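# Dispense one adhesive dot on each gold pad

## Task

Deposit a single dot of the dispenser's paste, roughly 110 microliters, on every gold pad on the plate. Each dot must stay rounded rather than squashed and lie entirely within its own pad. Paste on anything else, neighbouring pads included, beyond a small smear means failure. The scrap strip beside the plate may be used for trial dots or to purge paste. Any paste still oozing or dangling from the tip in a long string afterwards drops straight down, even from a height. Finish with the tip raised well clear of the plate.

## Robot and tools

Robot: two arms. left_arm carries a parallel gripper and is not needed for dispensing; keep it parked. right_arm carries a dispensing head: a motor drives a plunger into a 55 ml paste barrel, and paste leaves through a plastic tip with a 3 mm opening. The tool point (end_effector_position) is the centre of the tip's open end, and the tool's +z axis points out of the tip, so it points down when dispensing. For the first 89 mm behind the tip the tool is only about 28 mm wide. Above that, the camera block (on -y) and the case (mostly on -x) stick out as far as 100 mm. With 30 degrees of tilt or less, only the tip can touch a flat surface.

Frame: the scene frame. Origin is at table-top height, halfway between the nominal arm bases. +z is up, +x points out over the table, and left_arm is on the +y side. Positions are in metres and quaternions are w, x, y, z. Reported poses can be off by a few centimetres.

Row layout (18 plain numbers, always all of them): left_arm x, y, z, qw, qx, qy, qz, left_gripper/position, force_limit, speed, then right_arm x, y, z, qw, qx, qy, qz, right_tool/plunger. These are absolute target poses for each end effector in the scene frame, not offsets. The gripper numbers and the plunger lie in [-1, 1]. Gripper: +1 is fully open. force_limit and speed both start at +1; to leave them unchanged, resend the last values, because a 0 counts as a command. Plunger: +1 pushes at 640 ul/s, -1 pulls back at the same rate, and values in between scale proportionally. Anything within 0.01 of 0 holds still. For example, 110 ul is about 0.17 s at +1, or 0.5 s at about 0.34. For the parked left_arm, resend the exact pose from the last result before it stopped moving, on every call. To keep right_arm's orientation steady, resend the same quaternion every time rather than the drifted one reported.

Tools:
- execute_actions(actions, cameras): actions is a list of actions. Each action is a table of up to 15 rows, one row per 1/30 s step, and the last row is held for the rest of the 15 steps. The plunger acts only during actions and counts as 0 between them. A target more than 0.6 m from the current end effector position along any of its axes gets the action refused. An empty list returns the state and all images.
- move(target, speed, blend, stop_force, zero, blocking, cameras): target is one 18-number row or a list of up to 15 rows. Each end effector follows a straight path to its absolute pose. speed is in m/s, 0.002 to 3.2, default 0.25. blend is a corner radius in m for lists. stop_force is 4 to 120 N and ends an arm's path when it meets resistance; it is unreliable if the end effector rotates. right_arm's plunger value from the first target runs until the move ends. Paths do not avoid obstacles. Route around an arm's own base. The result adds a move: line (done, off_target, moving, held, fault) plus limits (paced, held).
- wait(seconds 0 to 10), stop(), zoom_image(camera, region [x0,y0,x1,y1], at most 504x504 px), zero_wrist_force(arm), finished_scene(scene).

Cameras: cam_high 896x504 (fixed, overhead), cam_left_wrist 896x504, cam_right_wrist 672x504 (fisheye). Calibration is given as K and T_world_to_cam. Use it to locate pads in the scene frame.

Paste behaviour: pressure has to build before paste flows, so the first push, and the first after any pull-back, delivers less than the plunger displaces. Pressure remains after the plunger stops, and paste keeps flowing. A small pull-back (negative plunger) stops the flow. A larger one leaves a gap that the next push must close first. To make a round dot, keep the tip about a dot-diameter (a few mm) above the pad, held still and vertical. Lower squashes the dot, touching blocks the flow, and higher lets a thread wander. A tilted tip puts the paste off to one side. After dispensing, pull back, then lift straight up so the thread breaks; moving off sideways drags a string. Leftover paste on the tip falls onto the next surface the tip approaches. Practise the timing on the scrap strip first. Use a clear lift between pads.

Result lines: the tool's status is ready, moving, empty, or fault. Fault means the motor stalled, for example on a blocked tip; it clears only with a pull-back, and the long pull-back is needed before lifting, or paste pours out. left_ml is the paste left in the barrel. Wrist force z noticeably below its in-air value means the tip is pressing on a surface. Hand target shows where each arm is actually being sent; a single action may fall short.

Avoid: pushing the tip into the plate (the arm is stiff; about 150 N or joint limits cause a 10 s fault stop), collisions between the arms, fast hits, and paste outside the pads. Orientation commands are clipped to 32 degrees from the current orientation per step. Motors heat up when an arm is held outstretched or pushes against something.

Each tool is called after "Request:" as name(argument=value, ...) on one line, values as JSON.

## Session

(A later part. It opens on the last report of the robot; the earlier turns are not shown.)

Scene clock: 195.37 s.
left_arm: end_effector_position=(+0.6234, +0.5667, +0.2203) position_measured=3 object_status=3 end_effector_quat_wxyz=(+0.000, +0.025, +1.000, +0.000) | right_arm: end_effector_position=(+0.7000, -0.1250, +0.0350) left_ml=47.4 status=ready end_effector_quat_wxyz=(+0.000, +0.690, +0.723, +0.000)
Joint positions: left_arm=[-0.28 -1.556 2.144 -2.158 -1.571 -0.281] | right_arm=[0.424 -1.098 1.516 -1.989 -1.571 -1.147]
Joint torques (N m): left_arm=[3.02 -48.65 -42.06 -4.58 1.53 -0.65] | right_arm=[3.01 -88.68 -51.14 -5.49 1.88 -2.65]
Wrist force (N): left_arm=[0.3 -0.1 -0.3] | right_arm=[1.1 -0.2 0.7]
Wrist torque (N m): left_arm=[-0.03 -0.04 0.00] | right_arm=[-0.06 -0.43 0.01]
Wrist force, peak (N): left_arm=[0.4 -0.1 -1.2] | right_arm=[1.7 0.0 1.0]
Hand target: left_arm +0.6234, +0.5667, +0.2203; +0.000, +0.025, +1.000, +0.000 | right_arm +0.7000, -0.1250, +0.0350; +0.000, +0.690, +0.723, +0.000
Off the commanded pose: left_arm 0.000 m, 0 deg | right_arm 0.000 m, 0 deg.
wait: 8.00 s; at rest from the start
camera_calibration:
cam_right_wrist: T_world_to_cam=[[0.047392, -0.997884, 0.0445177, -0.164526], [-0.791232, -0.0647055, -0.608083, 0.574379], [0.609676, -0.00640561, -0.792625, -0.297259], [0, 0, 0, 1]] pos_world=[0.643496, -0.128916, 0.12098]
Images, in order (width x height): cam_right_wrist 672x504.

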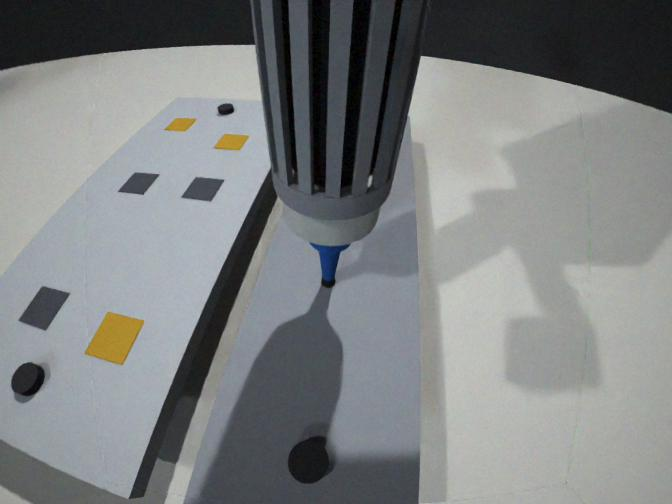

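Request:
execute_actions(actions=[[[0.6234,0.5667,0.2203,0,0.025,1,0,1,1,1,0.70,-0.125,0.035,0,0.690,0.723,0,0.2]]], cameras=["cam_right_wrist"])

Request:
zoom_image(camera="cam_right_wrist", region=[280, 240, 380, 315])

Request:
wait(seconds=2, cameras=["cam_right_wrist"])

Request:
zoom_image(camera="cam_right_wrist", region=[280, 240, 380, 315])

Request:
wait(seconds=4, cameras=["cam_right_wrist"])

Request:
zoom_image(camera="cam_right_wrist", region=[280, 240, 380, 315])

Scene clock: 211.13 s.
left_arm: end_effector_position=(+0.6234, +0.5667, +0.2203) position_measured=3 object_status=3 end_effector_quat_wxyz=(+0.000, +0.025, +1.000, +0.000) | right_arm: end_effector_position=(+0.7000, -0.1250, +0.0350) left_ml=47.3 status=ready end_effector_quat_wxyz=(+0.000, +0.690, +0.723, +0.000)
Joint positions: left_arm=[-0.28 -1.556 2.144 -2.158 -1.571 -0.281] | right_arm=[0.424 -1.098 1.516 -1.989 -1.571 -1.147]
Joint torques (N m): left_arm=[2.58 -48.63 -40.88 -4.78 1.55 -0.98] | right_arm=[5.32 -88.83 -50.51 -5.39 2.16 -2.95]
Wrist force (N): left_arm=[0.5 -0.1 -0.7] | right_arm=[1.2 0.0 0.5]
Wrist torque (N m): left_arm=[-0.01 -0.09 0.00] | right_arm=[0.01 -0.45 0.01]
Wrist force, peak (N): left_arm=[0.5 -0.3 -1.0] | right_arm=[1.7 -0.2 0.8]
Hand target: left_arm +0.6234, +0.5667, +0.2203; +0.000, +0.025, +1.000, +0.000 | right_arm +0.7000, -0.1250, +0.0350; +0.000, +0.690, +0.723, +0.000
Off the commanded pose: left_arm 0.000 m, 0 deg | right_arm 0.000 m, 0 deg.
camera_calibration:
cam_right_wrist: T_world_to_cam=[[0.047392, -0.997884, 0.0445177, -0.164526], [-0.791232, -0.0647055, -0.608083, 0.574379], [0.609676, -0.00640561, -0.792625, -0.297259], [0, 0, 0, 1]] pos_world=[0.643496, -0.128916, 0.12098]
Images, in order (width x height): cam_right_wrist 672x504.

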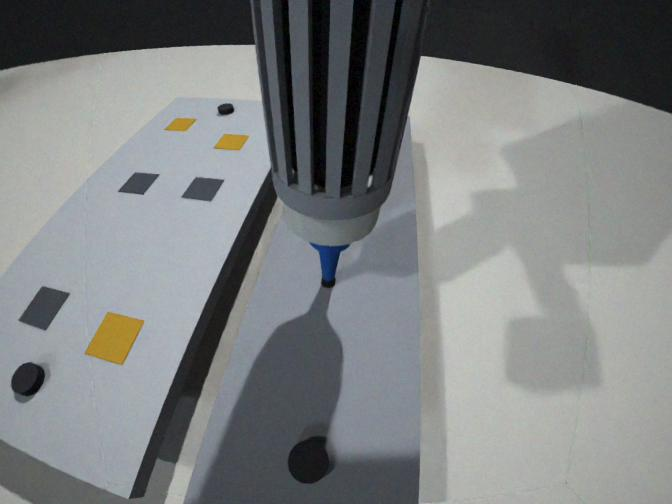

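Scaled by 5.040 from the camera's 672x504 image, which has a finer 960x720 frame.

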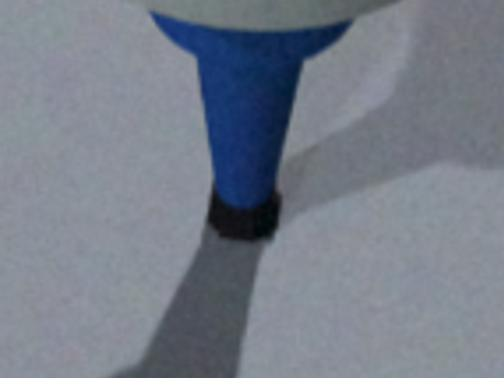

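Scene clock: 213.13 s.
left_arm: end_effector_position=(+0.6234, +0.5667, +0.2203) position_measured=3 object_status=3 end_effector_quat_wxyz=(+0.000, +0.025, +1.000, +0.000) | right_arm: end_effector_position=(+0.7000, -0.1250, +0.0350) left_ml=47.3 status=ready end_effector_quat_wxyz=(+0.000, +0.690, +0.723, +0.000)
Joint positions: left_arm=[-0.28 -1.556 2.144 -2.158 -1.571 -0.281] | right_arm=[0.424 -1.098 1.516 -1.989 -1.571 -1.147]
Joint torques (N m): left_arm=[2.79 -46.9 -41.07 -4.73 1.66 -0.68] | right_arm=[6.02 -87.86 -49.79 -5.71 2.1 -2.89]
Wrist force (N): left_arm=[0.3 -0.1 -0.9] | right_arm=[1.5 0.1 0.4]
Wrist torque (N m): left_arm=[-0.02 -0.04 0.00] | right_arm=[0.05 -0.55 0.01]
Wrist force, peak (N): left_arm=[0.8 -0.3 -0.9] | right_arm=[1.6 -0.2 0.6]
Hand target: left_arm +0.6234, +0.5667, +0.2203; +0.000, +0.025, +1.000, +0.000 | right_arm +0.7000, -0.1250, +0.0350; +0.000, +0.690, +0.723, +0.000
Off the commanded pose: left_arm 0.000 m, 0 deg | right_arm 0.000 m, 0 deg.
wait: 2.00 s; at rest by 0.17 s
camera_calibration:
cam_right_wrist: T_world_to_cam=[[0.047392, -0.997884, 0.0445177, -0.164526], [-0.791232, -0.0647055, -0.608083, 0.574379], [0.609676, -0.00640561, -0.792625, -0.297259], [0, 0, 0, 1]] pos_world=[0.643496, -0.128916, 0.12098]
Images, in order (width x height): cam_right_wrist 672x504.

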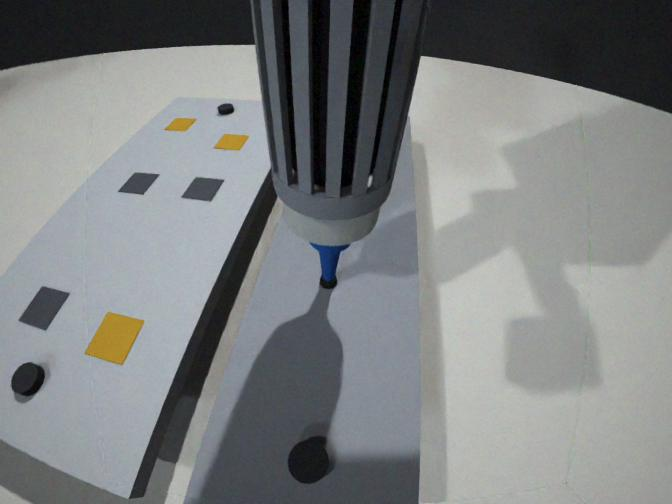

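Scaled by 5.040 from the camera's 672x504 image, which has a finer 960x720 frame.

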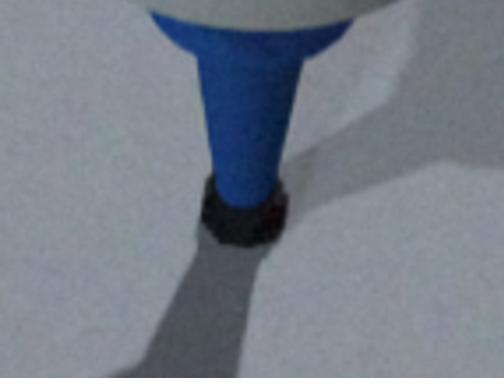

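Scene clock: 217.13 s.
left_arm: end_effector_position=(+0.6234, +0.5667, +0.2203) position_measured=3 object_status=3 end_effector_quat_wxyz=(+0.000, +0.025, +1.000, +0.000) | right_arm: end_effector_position=(+0.7000, -0.1250, +0.0350) left_ml=47.3 status=ready end_effector_quat_wxyz=(+0.000, +0.690, +0.723, +0.000)
Joint positions: left_arm=[-0.28 -1.556 2.144 -2.158 -1.571 -0.281] | right_arm=[0.424 -1.098 1.516 -1.989 -1.571 -1.147]
Joint torques (N m): left_arm=[2.18 -47.26 -40.55 -4.89 1.51 -0.98] | right_arm=[7.42 -88.24 -49.93 -5.58 1.88 -2.97]
Wrist force (N): left_arm=[0.4 -0.3 -0.4] | right_arm=[1.4 -0.2 0.4]
Wrist torque (N m): left_arm=[-0.04 -0.06 0.00] | right_arm=[-0.05 -0.53 0.01]
Wrist force, peak (N): left_arm=[0.5 0.1 -1.1] | right_arm=[1.7 -0.1 0.5]
Hand target: left_arm +0.6234, +0.5667, +0.2203; +0.000, +0.025, +1.000, +0.000 | right_arm +0.7000, -0.1250, +0.0350; +0.000, +0.690, +0.723, +0.000
Off the commanded pose: left_arm 0.000 m, 0 deg | right_arm 0.000 m, 0 deg.
wait: 4.00 s; at rest by 0.17 s
camera_calibration:
cam_right_wrist: T_world_to_cam=[[0.047392, -0.997884, 0.0445177, -0.164526], [-0.791232, -0.0647055, -0.608083, 0.574379], [0.609676, -0.00640561, -0.792625, -0.297259], [0, 0, 0, 1]] pos_world=[0.643496, -0.128916, 0.12098]
Images, in order (width x height): cam_right_wrist 672x504.

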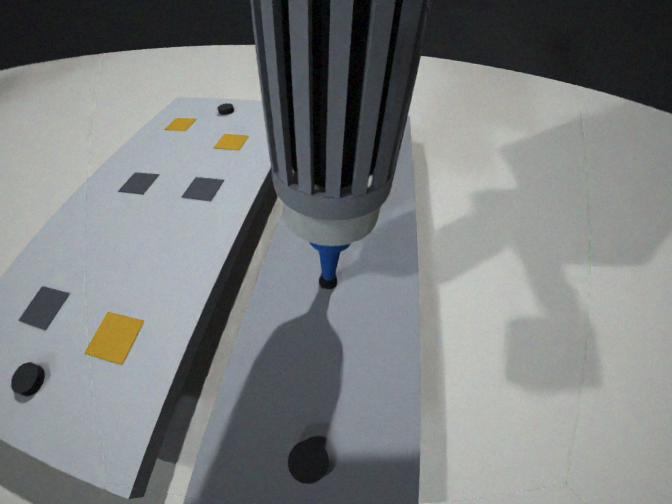

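Scaled by 5.040 from the camera's 672x504 image, which has a finer 960x720 frame.

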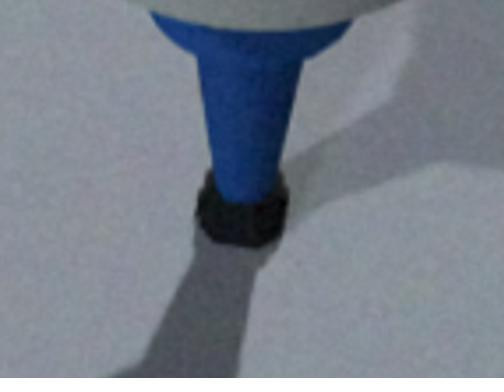

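Request:
wait(seconds=6, cameras=["cam_right_wrist"])

Request:
zoom_image(camera="cam_right_wrist", region=[280, 240, 380, 315])

Request:
wait(seconds=8, cameras=["cam_right_wrist"])

Request:
zoom_image(camera="cam_right_wrist", region=[280, 240, 380, 315])

Scene clock: 230.40 s.
left_arm: end_effector_position=(+0.6234, +0.5667, +0.2203) position_measured=3 object_status=3 end_effector_quat_wxyz=(+0.000, +0.025, +1.000, +0.000) | right_arm: end_effector_position=(+0.7000, -0.1250, +0.0350) left_ml=47.3 status=ready end_effector_quat_wxyz=(+0.000, +0.690, +0.723, +0.000)
Joint positions: left_arm=[-0.28 -1.556 2.144 -2.158 -1.571 -0.281] | right_arm=[0.424 -1.098 1.516 -1.989 -1.571 -1.147]
Joint torques (N m): left_arm=[3.91 -46.14 -39.92 -4.93 1.64 -0.83] | right_arm=[9.23 -84.08 -48.9 -5.23 2.28 -2.99]
Wrist force (N): left_arm=[0.3 0.1 -0.7] | right_arm=[1.3 -0.2 0.6]
Wrist torque (N m): left_arm=[0.02 -0.04 0.00] | right_arm=[-0.05 -0.48 0.01]
Wrist force, peak (N): left_arm=[0.7 0.5 -1.1] | right_arm=[1.8 -0.3 0.5]
Hand target: left_arm +0.6234, +0.5667, +0.2203; +0.000, +0.025, +1.000, +0.000 | right_arm +0.7000, -0.1250, +0.0350; +0.000, +0.690, +0.723, +0.000
Off the commanded pose: left_arm 0.000 m, 0 deg | right_arm 0.000 m, 0 deg.
wait: 6.00 s; at rest from the start
camera_calibration:
cam_right_wrist: T_world_to_cam=[[0.047392, -0.997884, 0.0445177, -0.164526], [-0.791232, -0.0647055, -0.608083, 0.574379], [0.609676, -0.00640561, -0.792625, -0.297259], [0, 0, 0, 1]] pos_world=[0.643496, -0.128916, 0.12098]
Images, in order (width x height): cam_right_wrist 672x504.

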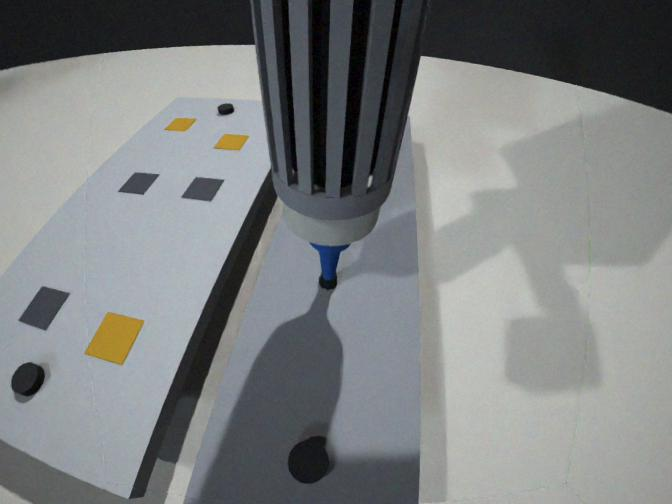

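Scaled by 5.040 from the camera's 672x504 image, which has a finer 960x720 frame.

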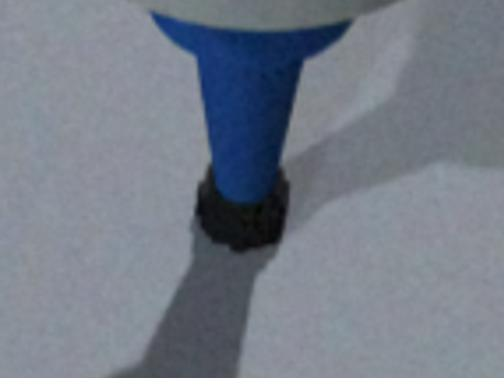

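Scene clock: 238.40 s.
left_arm: end_effector_position=(+0.6234, +0.5667, +0.2203) position_measured=3 object_status=3 end_effector_quat_wxyz=(+0.000, +0.025, +1.000, +0.000) | right_arm: end_effector_position=(+0.7000, -0.1250, +0.0350) left_ml=47.3 status=ready end_effector_quat_wxyz=(+0.000, +0.690, +0.723, +0.000)
Joint positions: left_arm=[-0.28 -1.556 2.144 -2.158 -1.571 -0.281] | right_arm=[0.424 -1.098 1.516 -1.989 -1.571 -1.147]
Joint torques (N m): left_arm=[4.09 -47.6 -39.6 -4.97 1.79 -1.37] | right_arm=[12.36 -83.31 -47.82 -5.64 2.13 -2.62]
Wrist force (N): left_arm=[0.6 -0.2 -0.9] | right_arm=[1.3 -0.1 0.6]
Wrist torque (N m): left_arm=[-0.02 -0.10 0.01] | right_arm=[-0.04 -0.48 0.01]
Wrist force, peak (N): left_arm=[0.8 -0.2 -1.0] | right_arm=[1.8 0.0 0.5]
Hand target: left_arm +0.6234, +0.5667, +0.2203; +0.000, +0.025, +1.000, +0.000 | right_arm +0.7000, -0.1250, +0.0350; +0.000, +0.690, +0.723, +0.000
Off the commanded pose: left_arm 0.000 m, 0 deg | right_arm 0.000 m, 0 deg.
wait: 8.00 s; at rest by 0.17 s
camera_calibration:
cam_right_wrist: T_world_to_cam=[[0.047392, -0.997884, 0.0445177, -0.164526], [-0.791232, -0.0647055, -0.608083, 0.574379], [0.609676, -0.00640561, -0.792625, -0.297259], [0, 0, 0, 1]] pos_world=[0.643496, -0.128916, 0.12098]
Images, in order (width x height): cam_right_wrist 672x504.

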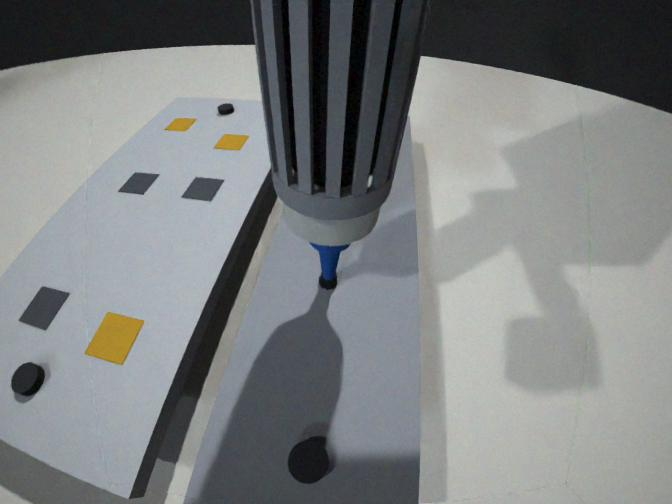

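Scaled by 5.040 from the camera's 672x504 image, which has a finer 960x720 frame.

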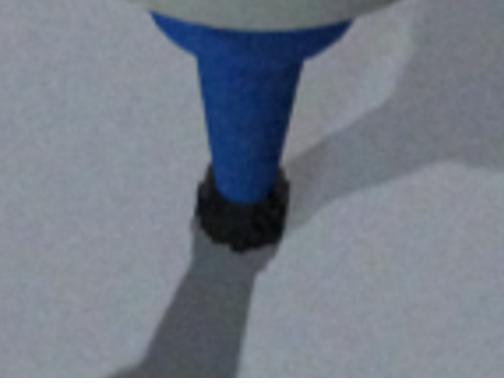

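Request:
execute_actions(actions=[[[0.6234,0.5667,0.2203,0,0.025,1,0,1,1,1,0.70,-0.125,0.035,0,0.690,0.723,0,-0.2]]])

Request:
move(target=[0.6234, 0.5667, 0.2203, 0.0, 0.025, 1.0, 0.0, 1, 1, 1, 0.70, -0.125, 0.06, 0.0, 0.690, 0.723, 0.0, 0], speed=0.05, cameras=["cam_right_wrist"])

Request:
zoom_image(camera="cam_right_wrist", region=[280, 240, 400, 330])

Scene clock: 261.10 s.
left_arm: end_effector_position=(+0.6234, +0.5667, +0.2203) position_measured=3 object_status=3 end_effector_quat_wxyz=(+0.000, +0.025, +1.000, +0.000) | right_arm: end_effector_position=(+0.7000, -0.1250, +0.0350) left_ml=47.4 status=ready end_effector_quat_wxyz=(+0.000, +0.690, +0.723, +0.000)
Joint positions: left_arm=[-0.28 -1.556 2.144 -2.158 -1.571 -0.281] | right_arm=[0.424 -1.098 1.516 -1.989 -1.571 -1.147]
Joint torques (N m): left_arm=[5.48 -46.42 -38.78 -5.14 1.31 -1.25] | right_arm=[14.8 -80.55 -46.03 -5.4 2.21 -2.56]
Wrist force (N): left_arm=[0.2 -0.1 -0.6] | right_arm=[1.3 -0.4 0.4]
Wrist torque (N m): left_arm=[-0.02 -0.03 -0.01] | right_arm=[-0.14 -0.51 0.01]
Wrist force, peak (N): left_arm=[0.9 -0.2 -1.1] | right_arm=[2.1 -0.1 0.5]
Hand target: left_arm +0.6234, +0.5667, +0.2203; +0.000, +0.025, +1.000, +0.000 | right_arm +0.7000, -0.1250, +0.0350; +0.000, +0.690, +0.723, +0.000
Off the commanded pose: left_arm 0.000 m, 0 deg | right_arm 0.000 m, 0 deg.
camera_calibration:
cam_left_wrist: T_world_to_cam=[[0.0132392, 0.998031, -0.0613164, -0.544111], [0.923767, 0.0112635, 0.38279, -0.650004], [0.382727, -0.0617099, -0.921798, 0.128368], [0, 0, 0, 1]] pos_world=[0.558525, 0.558282, 0.333781]
cam_right_wrist: T_world_to_cam=[[0.047392, -0.997884, 0.0445177, -0.164526], [-0.791232, -0.0647055, -0.608083, 0.574379], [0.609676, -0.00640561, -0.792625, -0.297259], [0, 0, 0, 1]] pos_world=[0.643496, -0.128916, 0.12098]

Scene clock: 261.90 s.
left_arm: end_effector_position=(+0.6234, +0.5667, +0.2203) position_measured=3 object_status=3 end_effector_quat_wxyz=(+0.000, +0.025, +1.000, +0.000) | right_arm: end_effector_position=(+0.7000, -0.1250, +0.0603) left_ml=47.4 status=ready end_effector_quat_wxyz=(+0.000, +0.690, +0.723, +0.000)
Joint positions: left_arm=[-0.28 -1.556 2.144 -2.158 -1.571 -0.281] | right_arm=[0.424 -1.114 1.492 -1.95 -1.571 -1.147]
Joint torques (N m): left_arm=[5.28 -44.83 -38.27 -5.33 1.44 -0.81] | right_arm=[14.51 -65.29 -40.97 -6.67 1.89 -2.95]
Wrist force (N): left_arm=[0.4 -0.2 -0.5] | right_arm=[1.7 0.0 0.7]
Wrist torque (N m): left_arm=[-0.02 -0.05 0.00] | right_arm=[0.00 -0.63 0.03]
Wrist force, peak (N): left_arm=[0.3 -0.1 -1.2] | right_arm=[1.1 -0.2 1.8]
Hand target: left_arm +0.6234, +0.5667, +0.2203; +0.000, +0.025, +1.000, +0.000 | right_arm +0.7000, -0.1250, +0.0600; +0.000, +0.690, +0.723, +0.000
Off the commanded pose: left_arm 0.000 m, 0 deg | right_arm 0.000 m, 0 deg.
move: done
camera_calibration:
cam_right_wrist: T_world_to_cam=[[0.04738, -0.997884, 0.044526, -0.16565], [-0.791099, -0.0647024, -0.608256, 0.589783], [0.60985, -0.00640529, -0.792491, -0.277397], [0, 0, 0, 1]] pos_world=[0.643596, -0.128916, 0.14628]
Images, in order (width x height): cam_right_wrist 672x504.

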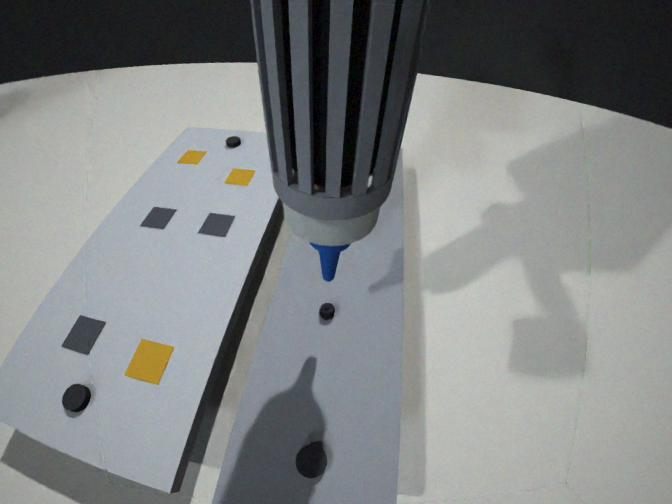

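Scaled by 4.200 from the camera's 672x504 image, which has a finer 960x720 frame.

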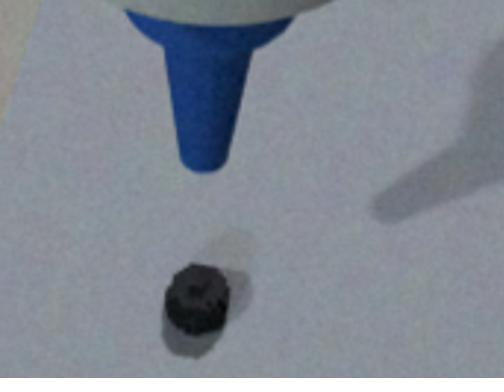

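Request:
move(target=[[0.6234, 0.5667, 0.2203, 0.0, 0.025, 1.0, 0.0, 1, 1, 1, 0.715, -0.135, 0.05, 0.0, 0.690, 0.723, 0.0, 0],[0.6234, 0.5667, 0.2203, 0.0, 0.025, 1.0, 0.0, 1, 1, 1, 0.715, -0.135, 0.035, 0.0, 0.690, 0.723, 0.0, 0]], speed=0.05, cameras=["cam_right_wrist"])

Request:
zoom_image(camera="cam_right_wrist", region=[250, 220, 400, 332])

Scene clock: 288.63 s.
left_arm: end_effector_position=(+0.6234, +0.5667, +0.2203) position_measured=3 object_status=3 end_effector_quat_wxyz=(+0.000, +0.025, +1.000, +0.000) | right_arm: end_effector_position=(+0.7150, -0.1351, +0.0347) left_ml=47.4 status=ready end_effector_quat_wxyz=(+0.000, +0.690, +0.723, +0.000) end_effector_velocity=(-0.001, -0.001, +0.002) end_effector_angular_velocity=(-0.001, +0.001, +0.001)
Joint positions: left_arm=[-0.28 -1.556 2.144 -2.158 -1.571 -0.281] | right_arm=[0.407 -1.088 1.502 -1.984 -1.571 -1.164]
Joint velocities: left_arm=[within noise] | right_arm=[0 -0.002 -0.002 0.005 0 -0.001]
Joint torques (N m): left_arm=[6.95 -46.6 -37.68 -5.47 1.53 -1.49] | right_arm=[14.48 -100.51 -54.8 -1.23 0.9 4.02]
Wrist force (N): left_arm=[0.5 0.1 -0.9] | right_arm=[1.3 -0.1 0.3]
Wrist torque (N m): left_arm=[0.03 -0.07 -0.01] | right_arm=[-0.04 -0.49 0.02]
Wrist force, peak (N): left_arm=[0.7 0.2 -1.2] | right_arm=[2.6 -1.3 0.3]
Hand target: left_arm +0.6234, +0.5667, +0.2203; +0.000, +0.025, +1.000, +0.000 | right_arm +0.7150, -0.1350, +0.0350; +0.000, +0.690, +0.723, +0.000
Off the commanded pose: left_arm 0.000 m, 0 deg | right_arm 0.000 m, 0 deg.
move: done
camera_calibration:
cam_right_wrist: T_world_to_cam=[[0.047336, -0.997883, 0.0445889, -0.175278], [-0.791322, -0.0647035, -0.607966, 0.585518], [0.609565, -0.00650548, -0.79271, -0.306557], [0, 0, 0, 1]] pos_world=[0.658496, -0.139016, 0.12078]
Images, in order (width x height): cam_right_wrist 672x504.

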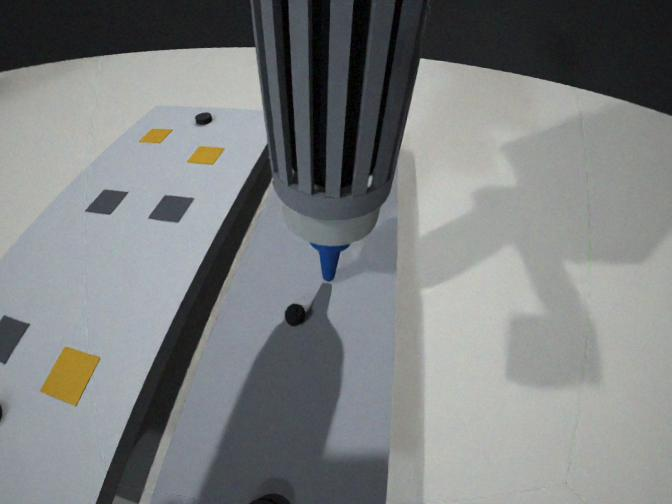

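Scaled by 3.360 from the camera's 672x504 image, which has a finer 960x720 frame.

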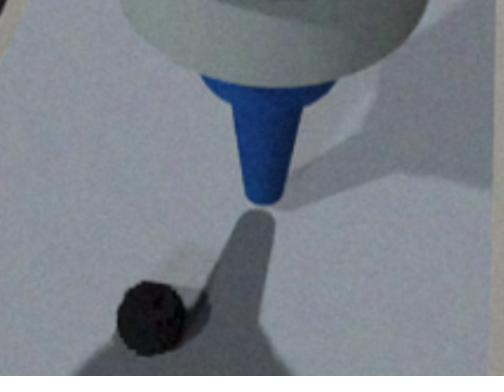

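Request:
execute_actions(actions=[[[0.6234,0.5667,0.2203,0,0.025,1,0,1,1,1,0.715,-0.135,0.035,0,0.690,0.723,0,0.272]],[[0.6234,0.5667,0.2203,0,0.025,1,0,1,1,1,0.715,-0.135,0.035,0,0.690,0.723,0,0.272]]], cameras=["cam_right_wrist"])

Request:
zoom_image(camera="cam_right_wrist", region=[280, 240, 380, 315])

Request:
wait(seconds=2, cameras=["cam_right_wrist"])

Request:
zoom_image(camera="cam_right_wrist", region=[280, 240, 380, 315])

Request:
wait(seconds=4, cameras=["cam_right_wrist"])

Request:
zoom_image(camera="cam_right_wrist", region=[280, 240, 380, 315])

Scene clock: 306.80 s.
left_arm: end_effector_position=(+0.6234, +0.5667, +0.2203) position_measured=3 object_status=3 end_effector_quat_wxyz=(+0.000, +0.025, +1.000, +0.000) | right_arm: end_effector_position=(+0.7150, -0.1350, +0.0350) left_ml=47.2 status=ready end_effector_quat_wxyz=(+0.000, +0.690, +0.723, +0.000)
Joint positions: left_arm=[-0.28 -1.556 2.144 -2.158 -1.571 -0.281] | right_arm=[0.407 -1.089 1.502 -1.984 -1.571 -1.164]
Joint torques (N m): left_arm=[7.36 -46.66 -36.9 -5.54 1.37 -0.77] | right_arm=[10.14 -97.48 -48.86 -4.82 1.65 3.58]
Wrist force (N): left_arm=[0.2 0.2 -0.8] | right_arm=[1.1 -0.1 0.6]
Wrist torque (N m): left_arm=[0.04 -0.02 0.00] | right_arm=[-0.03 -0.42 0.02]
Wrist force, peak (N): left_arm=[0.4 -0.3 -1.3] | right_arm=[2.0 0.1 0.4]
Hand target: left_arm +0.6234, +0.5667, +0.2203; +0.000, +0.025, +1.000, +0.000 | right_arm +0.7150, -0.1350, +0.0350; +0.000, +0.690, +0.723, +0.000
Off the commanded pose: left_arm 0.000 m, 0 deg | right_arm 0.000 m, 0 deg.
camera_calibration:
cam_right_wrist: T_world_to_cam=[[0.047392, -0.997884, 0.0445177, -0.175215], [-0.791232, -0.0647055, -0.608083, 0.585601], [0.609676, -0.00640561, -0.792625, -0.306468], [0, 0, 0, 1]] pos_world=[0.658496, -0.138916, 0.12098]
Images, in order (width x height): cam_right_wrist 672x504.

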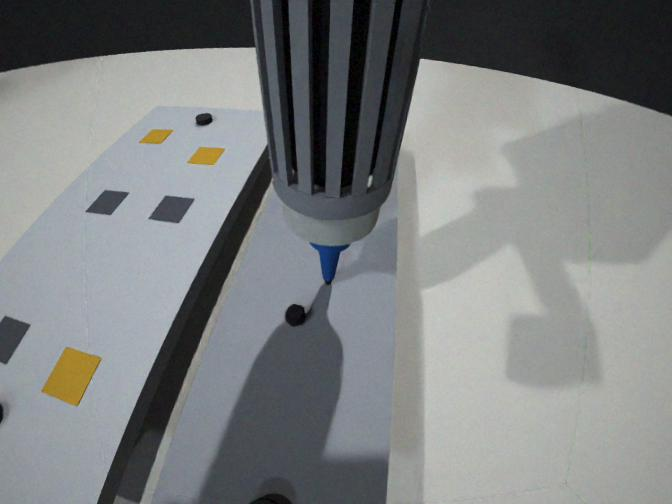

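Scaled by 5.040 from the camera's 672x504 image, which has a finer 960x720 frame.

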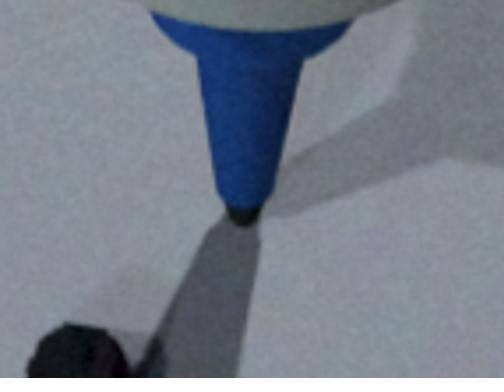

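Scene clock: 308.80 s.
left_arm: end_effector_position=(+0.6234, +0.5667, +0.2203) position_measured=3 object_status=3 end_effector_quat_wxyz=(+0.000, +0.025, +1.000, +0.000) | right_arm: end_effector_position=(+0.7150, -0.1350, +0.0350) left_ml=47.2 status=ready end_effector_quat_wxyz=(+0.000, +0.690, +0.723, +0.000)
Joint positions: left_arm=[-0.28 -1.556 2.144 -2.158 -1.571 -0.281] | right_arm=[0.407 -1.089 1.502 -1.984 -1.571 -1.164]
Joint torques (N m): left_arm=[8.67 -45.43 -36.72 -5.53 1.54 -1.25] | right_arm=[9.6 -94.41 -52.73 -3.97 1.53 3.35]
Wrist force (N): left_arm=[0.2 -0.1 -0.9] | right_arm=[1.5 0.0 0.7]
Wrist torque (N m): left_arm=[-0.02 -0.02 0.00] | right_arm=[0.02 -0.55 0.02]
Wrist force, peak (N): left_arm=[0.6 -0.1 -1.4] | right_arm=[1.6 -0.1 0.7]
Hand target: left_arm +0.6234, +0.5667, +0.2203; +0.000, +0.025, +1.000, +0.000 | right_arm +0.7150, -0.1350, +0.0350; +0.000, +0.690, +0.723, +0.000
Off the commanded pose: left_arm 0.000 m, 0 deg | right_arm 0.000 m, 0 deg.
wait: 2.00 s; at rest by 0.17 s
camera_calibration:
cam_right_wrist: T_world_to_cam=[[0.047392, -0.997884, 0.0445177, -0.175215], [-0.791232, -0.0647055, -0.608083, 0.585601], [0.609676, -0.00640561, -0.792625, -0.306468], [0, 0, 0, 1]] pos_world=[0.658496, -0.138916, 0.12098]
Images, in order (width x height): cam_right_wrist 672x504.

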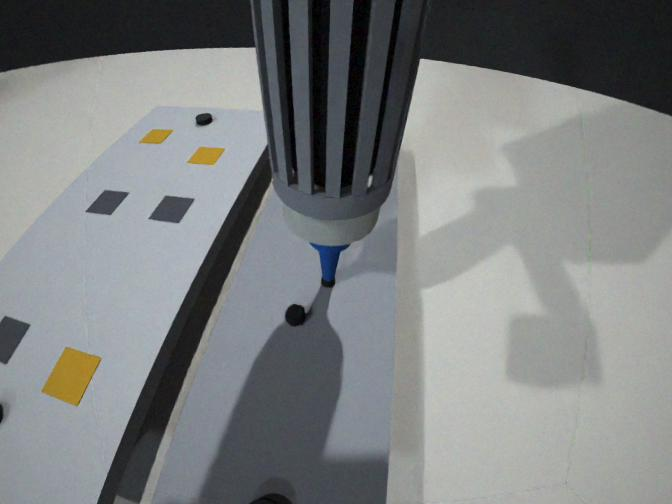

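Scaled by 5.040 from the camera's 672x504 image, which has a finer 960x720 frame.

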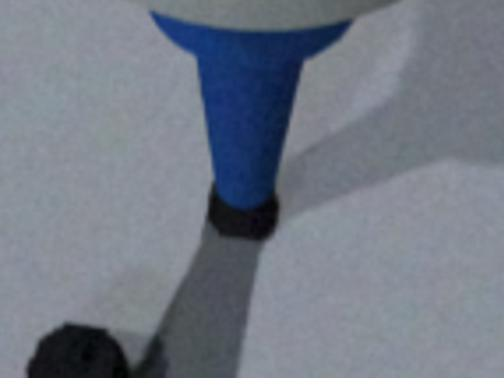

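Scene clock: 312.80 s.
left_arm: end_effector_position=(+0.6234, +0.5667, +0.2203) position_measured=3 object_status=3 end_effector_quat_wxyz=(+0.000, +0.025, +1.000, +0.000) | right_arm: end_effector_position=(+0.7150, -0.1350, +0.0350) left_ml=47.2 status=ready end_effector_quat_wxyz=(+0.000, +0.690, +0.723, +0.000)
Joint positions: left_arm=[-0.28 -1.556 2.144 -2.158 -1.571 -0.281] | right_arm=[0.407 -1.089 1.502 -1.984 -1.571 -1.164]
Joint torques (N m): left_arm=[7.9 -43.81 -36.61 -5.45 0.98 -1.06] | right_arm=[8.62 -93.23 -52.61 -2.09 1.71 3.24]
Wrist force (N): left_arm=[0.3 -0.1 -1.2] | right_arm=[1.5 0.0 0.7]
Wrist torque (N m): left_arm=[-0.01 -0.05 0.00] | right_arm=[0.01 -0.57 0.03]
Wrist force, peak (N): left_arm=[0.4 0.3 -1.2] | right_arm=[1.9 -0.5 0.5]
Hand target: left_arm +0.6234, +0.5667, +0.2203; +0.000, +0.025, +1.000, +0.000 | right_arm +0.7150, -0.1350, +0.0350; +0.000, +0.690, +0.723, +0.000
Off the commanded pose: left_arm 0.000 m, 0 deg | right_arm 0.000 m, 0 deg.
wait: 4.00 s; at rest by 0.17 s
camera_calibration:
cam_right_wrist: T_world_to_cam=[[0.047392, -0.997884, 0.0445177, -0.17522], [-0.791232, -0.0647055, -0.608083, 0.585662], [0.609676, -0.00640561, -0.792625, -0.306388], [0, 0, 0, 1]] pos_world=[0.658496, -0.138916, 0.12108]
Images, in order (width x height): cam_right_wrist 672x504.

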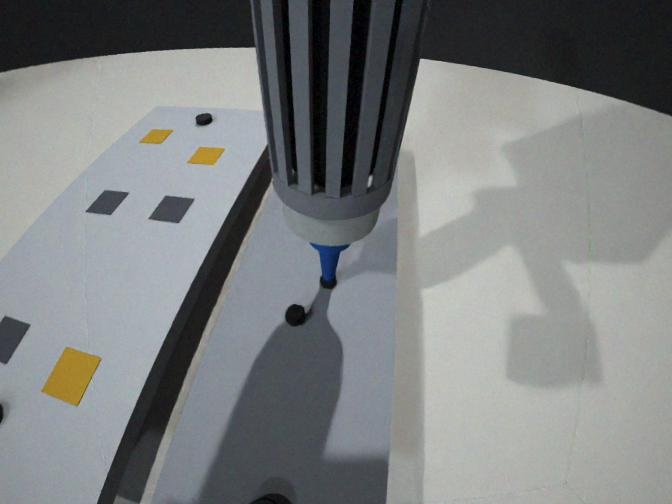

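Scaled by 5.040 from the camera's 672x504 image, which has a finer 960x720 frame.

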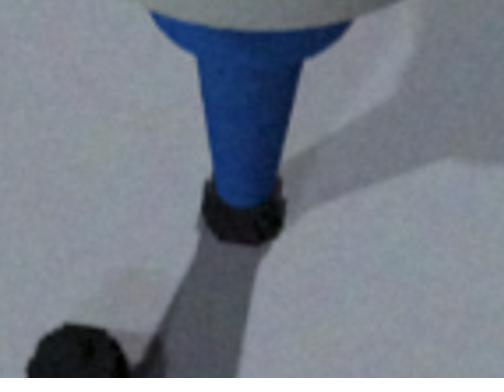

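Request:
wait(seconds=4, cameras=["cam_right_wrist"])

Request:
zoom_image(camera="cam_right_wrist", region=[280, 240, 380, 315])

Request:
wait(seconds=4, cameras=["cam_right_wrist"])

Request:
zoom_image(camera="cam_right_wrist", region=[280, 240, 380, 315])

Request:
wait(seconds=6, cameras=["cam_right_wrist"])

Request:
zoom_image(camera="cam_right_wrist", region=[280, 240, 380, 315])

Scene clock: 327.00 s.
left_arm: end_effector_position=(+0.6234, +0.5667, +0.2203) position_measured=3 object_status=3 end_effector_quat_wxyz=(+0.000, +0.025, +1.000, +0.000) | right_arm: end_effector_position=(+0.7150, -0.1350, +0.0350) left_ml=47.2 status=ready end_effector_quat_wxyz=(+0.000, +0.690, +0.723, +0.000)
Joint positions: left_arm=[-0.28 -1.556 2.144 -2.158 -1.571 -0.281] | right_arm=[0.407 -1.089 1.502 -1.984 -1.571 -1.164]
Joint torques (N m): left_arm=[8.59 -45.83 -35.55 -5.88 1.37 -1.32] | right_arm=[1.57 -80.69 -49.46 -2.09 1.65 3.24]
Wrist force (N): left_arm=[0.2 0.1 -1.0] | right_arm=[1.2 -0.3 0.8]
Wrist torque (N m): left_arm=[0.03 -0.03 0.00] | right_arm=[-0.10 -0.45 0.02]
Wrist force, peak (N): left_arm=[0.5 -0.2 -1.4] | right_arm=[1.8 0.1 0.8]
Hand target: left_arm +0.6234, +0.5667, +0.2203; +0.000, +0.025, +1.000, +0.000 | right_arm +0.7150, -0.1350, +0.0350; +0.000, +0.690, +0.723, +0.000
Off the commanded pose: left_arm 0.000 m, 0 deg | right_arm 0.000 m, 0 deg.
wait: 4.00 s; at rest from the start
camera_calibration:
cam_right_wrist: T_world_to_cam=[[0.047392, -0.997884, 0.0445177, -0.17522], [-0.791232, -0.0647055, -0.608083, 0.585662], [0.609676, -0.00640561, -0.792625, -0.306388], [0, 0, 0, 1]] pos_world=[0.658496, -0.138916, 0.12108]
Images, in order (width x height): cam_right_wrist 672x504.

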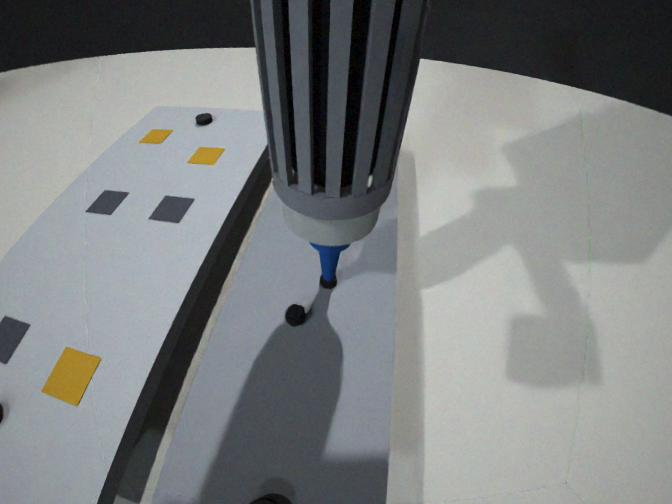

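Scaled by 5.040 from the camera's 672x504 image, which has a finer 960x720 frame.

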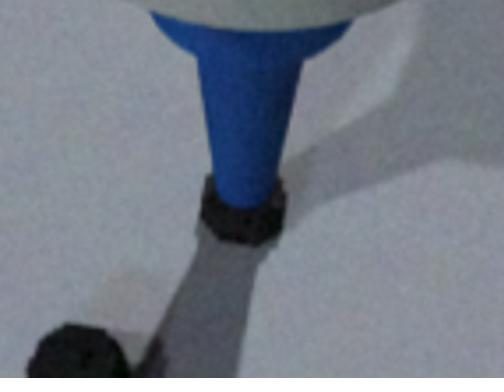

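Scene clock: 331.00 s.
left_arm: end_effector_position=(+0.6234, +0.5667, +0.2203) position_measured=3 object_status=3 end_effector_quat_wxyz=(+0.000, +0.025, +1.000, +0.000) | right_arm: end_effector_position=(+0.7150, -0.1350, +0.0350) left_ml=47.2 status=ready end_effector_quat_wxyz=(+0.000, +0.690, +0.723, +0.000)
Joint positions: left_arm=[-0.28 -1.556 2.144 -2.158 -1.571 -0.281] | right_arm=[0.407 -1.089 1.502 -1.984 -1.571 -1.164]
Joint torques (N m): left_arm=[8.92 -47.76 -34.63 -5.51 1.52 -1.4] | right_arm=[3.63 -76.56 -47.46 -1.88 1.54 3.44]
Wrist force (N): left_arm=[0.1 0.0 -0.9] | right_arm=[1.5 -0.4 0.7]
Wrist torque (N m): left_arm=[0.02 -0.01 0.00] | right_arm=[-0.14 -0.57 0.03]
Wrist force, peak (N): left_arm=[0.8 -0.2 -1.2] | right_arm=[1.9 -0.1 0.7]
Hand target: left_arm +0.6234, +0.5667, +0.2203; +0.000, +0.025, +1.000, +0.000 | right_arm +0.7150, -0.1350, +0.0350; +0.000, +0.690, +0.723, +0.000
Off the commanded pose: left_arm 0.000 m, 0 deg | right_arm 0.000 m, 0 deg.
wait: 4.00 s; at rest by 0.17 s
camera_calibration:
cam_right_wrist: T_world_to_cam=[[0.047392, -0.997884, 0.0445177, -0.17522], [-0.791232, -0.0647055, -0.608083, 0.585662], [0.609676, -0.00640561, -0.792625, -0.306388], [0, 0, 0, 1]] pos_world=[0.658496, -0.138916, 0.12108]
Images, in order (width x height): cam_right_wrist 672x504.

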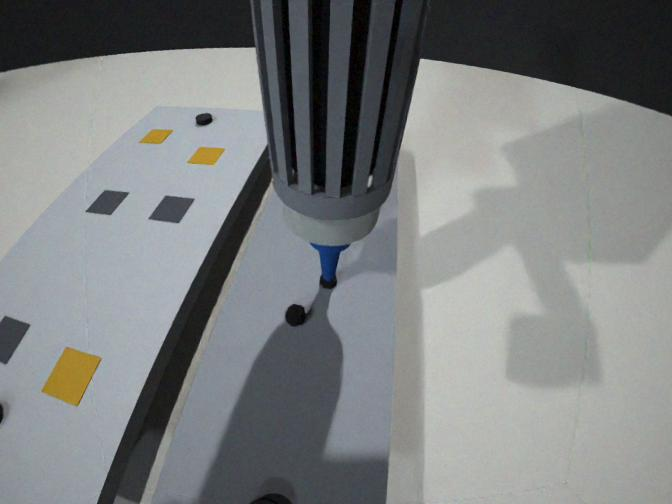

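Scaled by 5.040 from the camera's 672x504 image, which has a finer 960x720 frame.

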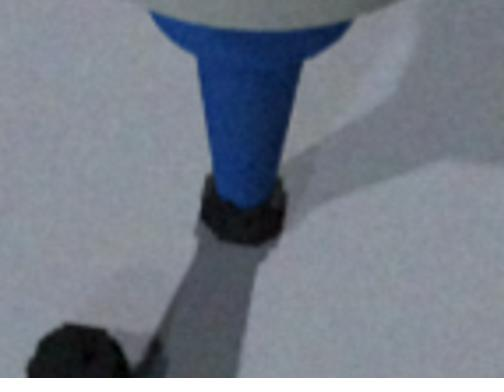

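Scene clock: 337.00 s.
left_arm: end_effector_position=(+0.6234, +0.5667, +0.2203) position_measured=3 object_status=3 end_effector_quat_wxyz=(+0.000, +0.025, +1.000, +0.000) | right_arm: end_effector_position=(+0.7150, -0.1350, +0.0350) left_ml=47.2 status=ready end_effector_quat_wxyz=(+0.000, +0.690, +0.723, +0.000)
Joint positions: left_arm=[-0.28 -1.556 2.144 -2.158 -1.571 -0.281] | right_arm=[0.407 -1.089 1.502 -1.984 -1.571 -1.164]
Joint torques (N m): left_arm=[8.24 -42.81 -34.04 -5.69 1.54 -1.48] | right_arm=[0.72 -75.94 -46.73 -2.02 1.17 3.49]
Wrist force (N): left_arm=[0.0 0.0 -0.8] | right_arm=[1.7 -0.1 0.7]
Wrist torque (N m): left_arm=[0.00 0.01 -0.01] | right_arm=[-0.03 -0.62 0.02]
Wrist force, peak (N): left_arm=[0.5 -0.1 -1.5] | right_arm=[1.6 -0.3 1.0]
Hand target: left_arm +0.6234, +0.5667, +0.2203; +0.000, +0.025, +1.000, +0.000 | right_arm +0.7150, -0.1350, +0.0350; +0.000, +0.690, +0.723, +0.000
Off the commanded pose: left_arm 0.000 m, 0 deg | right_arm 0.000 m, 0 deg.
wait: 6.00 s; at rest by 0.17 s
camera_calibration:
cam_right_wrist: T_world_to_cam=[[0.047392, -0.997884, 0.0445177, -0.175215], [-0.791232, -0.0647055, -0.608083, 0.585601], [0.609676, -0.00640561, -0.792625, -0.306468], [0, 0, 0, 1]] pos_world=[0.658496, -0.138916, 0.12098]
Images, in order (width x height): cam_right_wrist 672x504.

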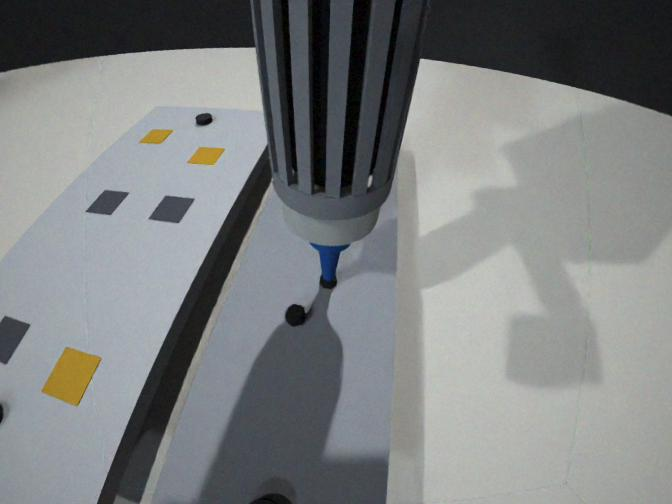

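Scaled by 5.040 from the camera's 672x504 image, which has a finer 960x720 frame.

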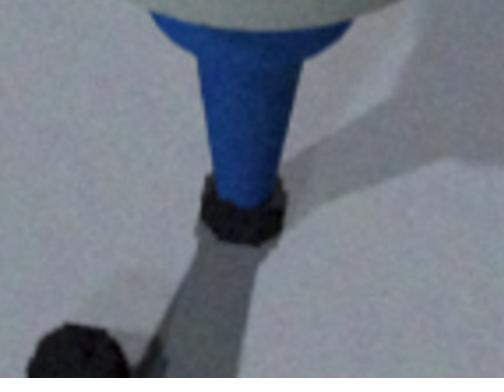

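Request:
execute_actions(actions=[[[0.6234,0.5667,0.2203,0,0.025,1,0,1,1,1,0.715,-0.135,0.035,0,0.690,0.723,0,-0.2]]])

Request:
move(target=[[0.6234, 0.5667, 0.2203, 0.0, 0.025, 1.0, 0.0, 1, 1, 1, 0.715, -0.135, 0.06, 0.0, 0.690, 0.723, 0.0, 0],[0.6234, 0.5667, 0.2203, 0.0, 0.025, 1.0, 0.0, 1, 1, 1, 0.66, -0.05, 0.12, 0.0, 0.690, 0.723, 0.0, 0]], speed=0.1, cameras=["cam_right_wrist"])

Request:
zoom_image(camera="cam_right_wrist", region=[168, 180, 504, 432])

Scene clock: 352.40 s.
left_arm: end_effector_position=(+0.6234, +0.5667, +0.2203) position_measured=3 object_status=3 end_effector_quat_wxyz=(+0.000, +0.025, +1.000, +0.000) | right_arm: end_effector_position=(+0.7150, -0.1350, +0.0350) left_ml=47.3 status=ready end_effector_quat_wxyz=(+0.000, +0.690, +0.723, +0.000)
Joint positions: left_arm=[-0.28 -1.556 2.144 -2.158 -1.571 -0.281] | right_arm=[0.407 -1.089 1.502 -1.984 -1.571 -1.164]
Joint torques (N m): left_arm=[10.39 -46.24 -36 -5.44 1.21 -1.2] | right_arm=[-4.32 -75.91 -43.03 -2.28 1.08 3.88]
Wrist force (N): left_arm=[0.5 -0.2 -0.9] | right_arm=[1.3 0.0 0.6]
Wrist torque (N m): left_arm=[-0.03 -0.07 0.00] | right_arm=[-0.01 -0.49 0.02]
Wrist force, peak (N): left_arm=[0.9 0.1 -1.2] | right_arm=[1.8 -0.1 0.9]
Hand target: left_arm +0.6234, +0.5667, +0.2203; +0.000, +0.025, +1.000, +0.000 | right_arm +0.7150, -0.1350, +0.0350; +0.000, +0.690, +0.723, +0.000
Off the commanded pose: left_arm 0.000 m, 0 deg | right_arm 0.000 m, 0 deg.
camera_calibration:
cam_left_wrist: T_world_to_cam=[[0.0132392, 0.998031, -0.0613164, -0.544111], [0.923767, 0.0112635, 0.38279, -0.650004], [0.382727, -0.0617099, -0.921798, 0.128368], [0, 0, 0, 1]] pos_world=[0.558525, 0.558282, 0.333781]
cam_right_wrist: T_world_to_cam=[[0.047392, -0.997884, 0.0445177, -0.175215], [-0.791232, -0.0647055, -0.608083, 0.585601], [0.609676, -0.00640561, -0.792625, -0.306468], [0, 0, 0, 1]] pos_world=[0.658496, -0.138916, 0.12098]

Scene clock: 354.20 s.
left_arm: end_effector_position=(+0.6234, +0.5667, +0.2203) position_measured=3 object_status=3 end_effector_quat_wxyz=(+0.000, +0.025, +1.000, +0.000) | right_arm: end_effector_position=(+0.6599, -0.0498, +0.1202) left_ml=47.3 status=ready end_effector_quat_wxyz=(+0.000, +0.690, +0.723, +0.000)
Joint positions: left_arm=[-0.28 -1.556 2.144 -2.158 -1.571 -0.281] | right_arm=[0.515 -1.117 1.386 -1.841 -1.571 -1.056]
Joint torques (N m): left_arm=[9.21 -45.4 -35.02 -5.33 1.04 -1.09] | right_arm=[-14.16 -67.72 -43.15 -6.44 0.09 -2.87]
Wrist force (N): left_arm=[0.0 -0.1 -1.0] | right_arm=[0.9 0.3 0.8]
Wrist torque (N m): left_arm=[-0.01 0.02 0.00] | right_arm=[0.10 -0.38 0.02]
Wrist force, peak (N): left_arm=[0.2 -0.3 -1.4] | right_arm=[1.6 -0.1 2.7]
Hand target: left_arm +0.6234, +0.5667, +0.2203; +0.000, +0.025, +1.000, +0.000 | right_arm +0.6600, -0.0500, +0.1200; +0.000, +0.690, +0.723, +0.000
Off the commanded pose: left_arm 0.000 m, 0 deg | right_arm 0.000 m, 0 deg.
move: done
camera_calibration:
cam_right_wrist: T_world_to_cam=[[0.0473041, -0.997891, 0.0444608, -0.0914171], [-0.791152, -0.064602, -0.608198, 0.59936], [0.609788, -0.00640497, -0.792539, -0.204803], [0, 0, 0, 1]] pos_world=[0.603396, -0.0538161, 0.20628]
Images, in order (width x height): cam_right_wrist 672x504.

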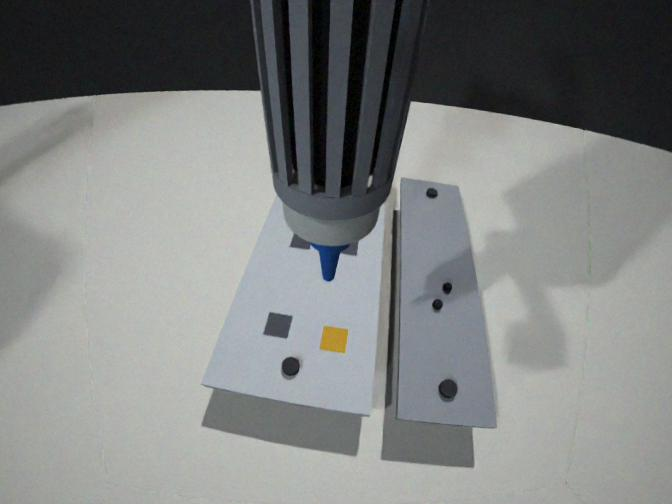

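Scaled by 1.500 from the camera's 672x504 image, which has a finer 960x720 frame.

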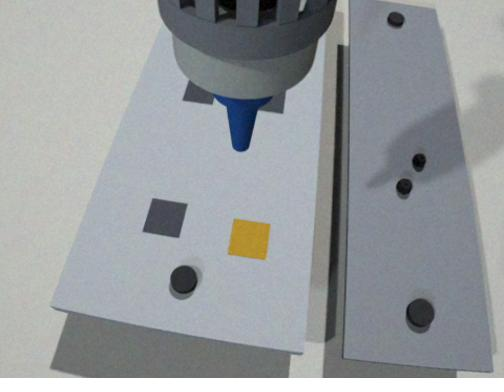

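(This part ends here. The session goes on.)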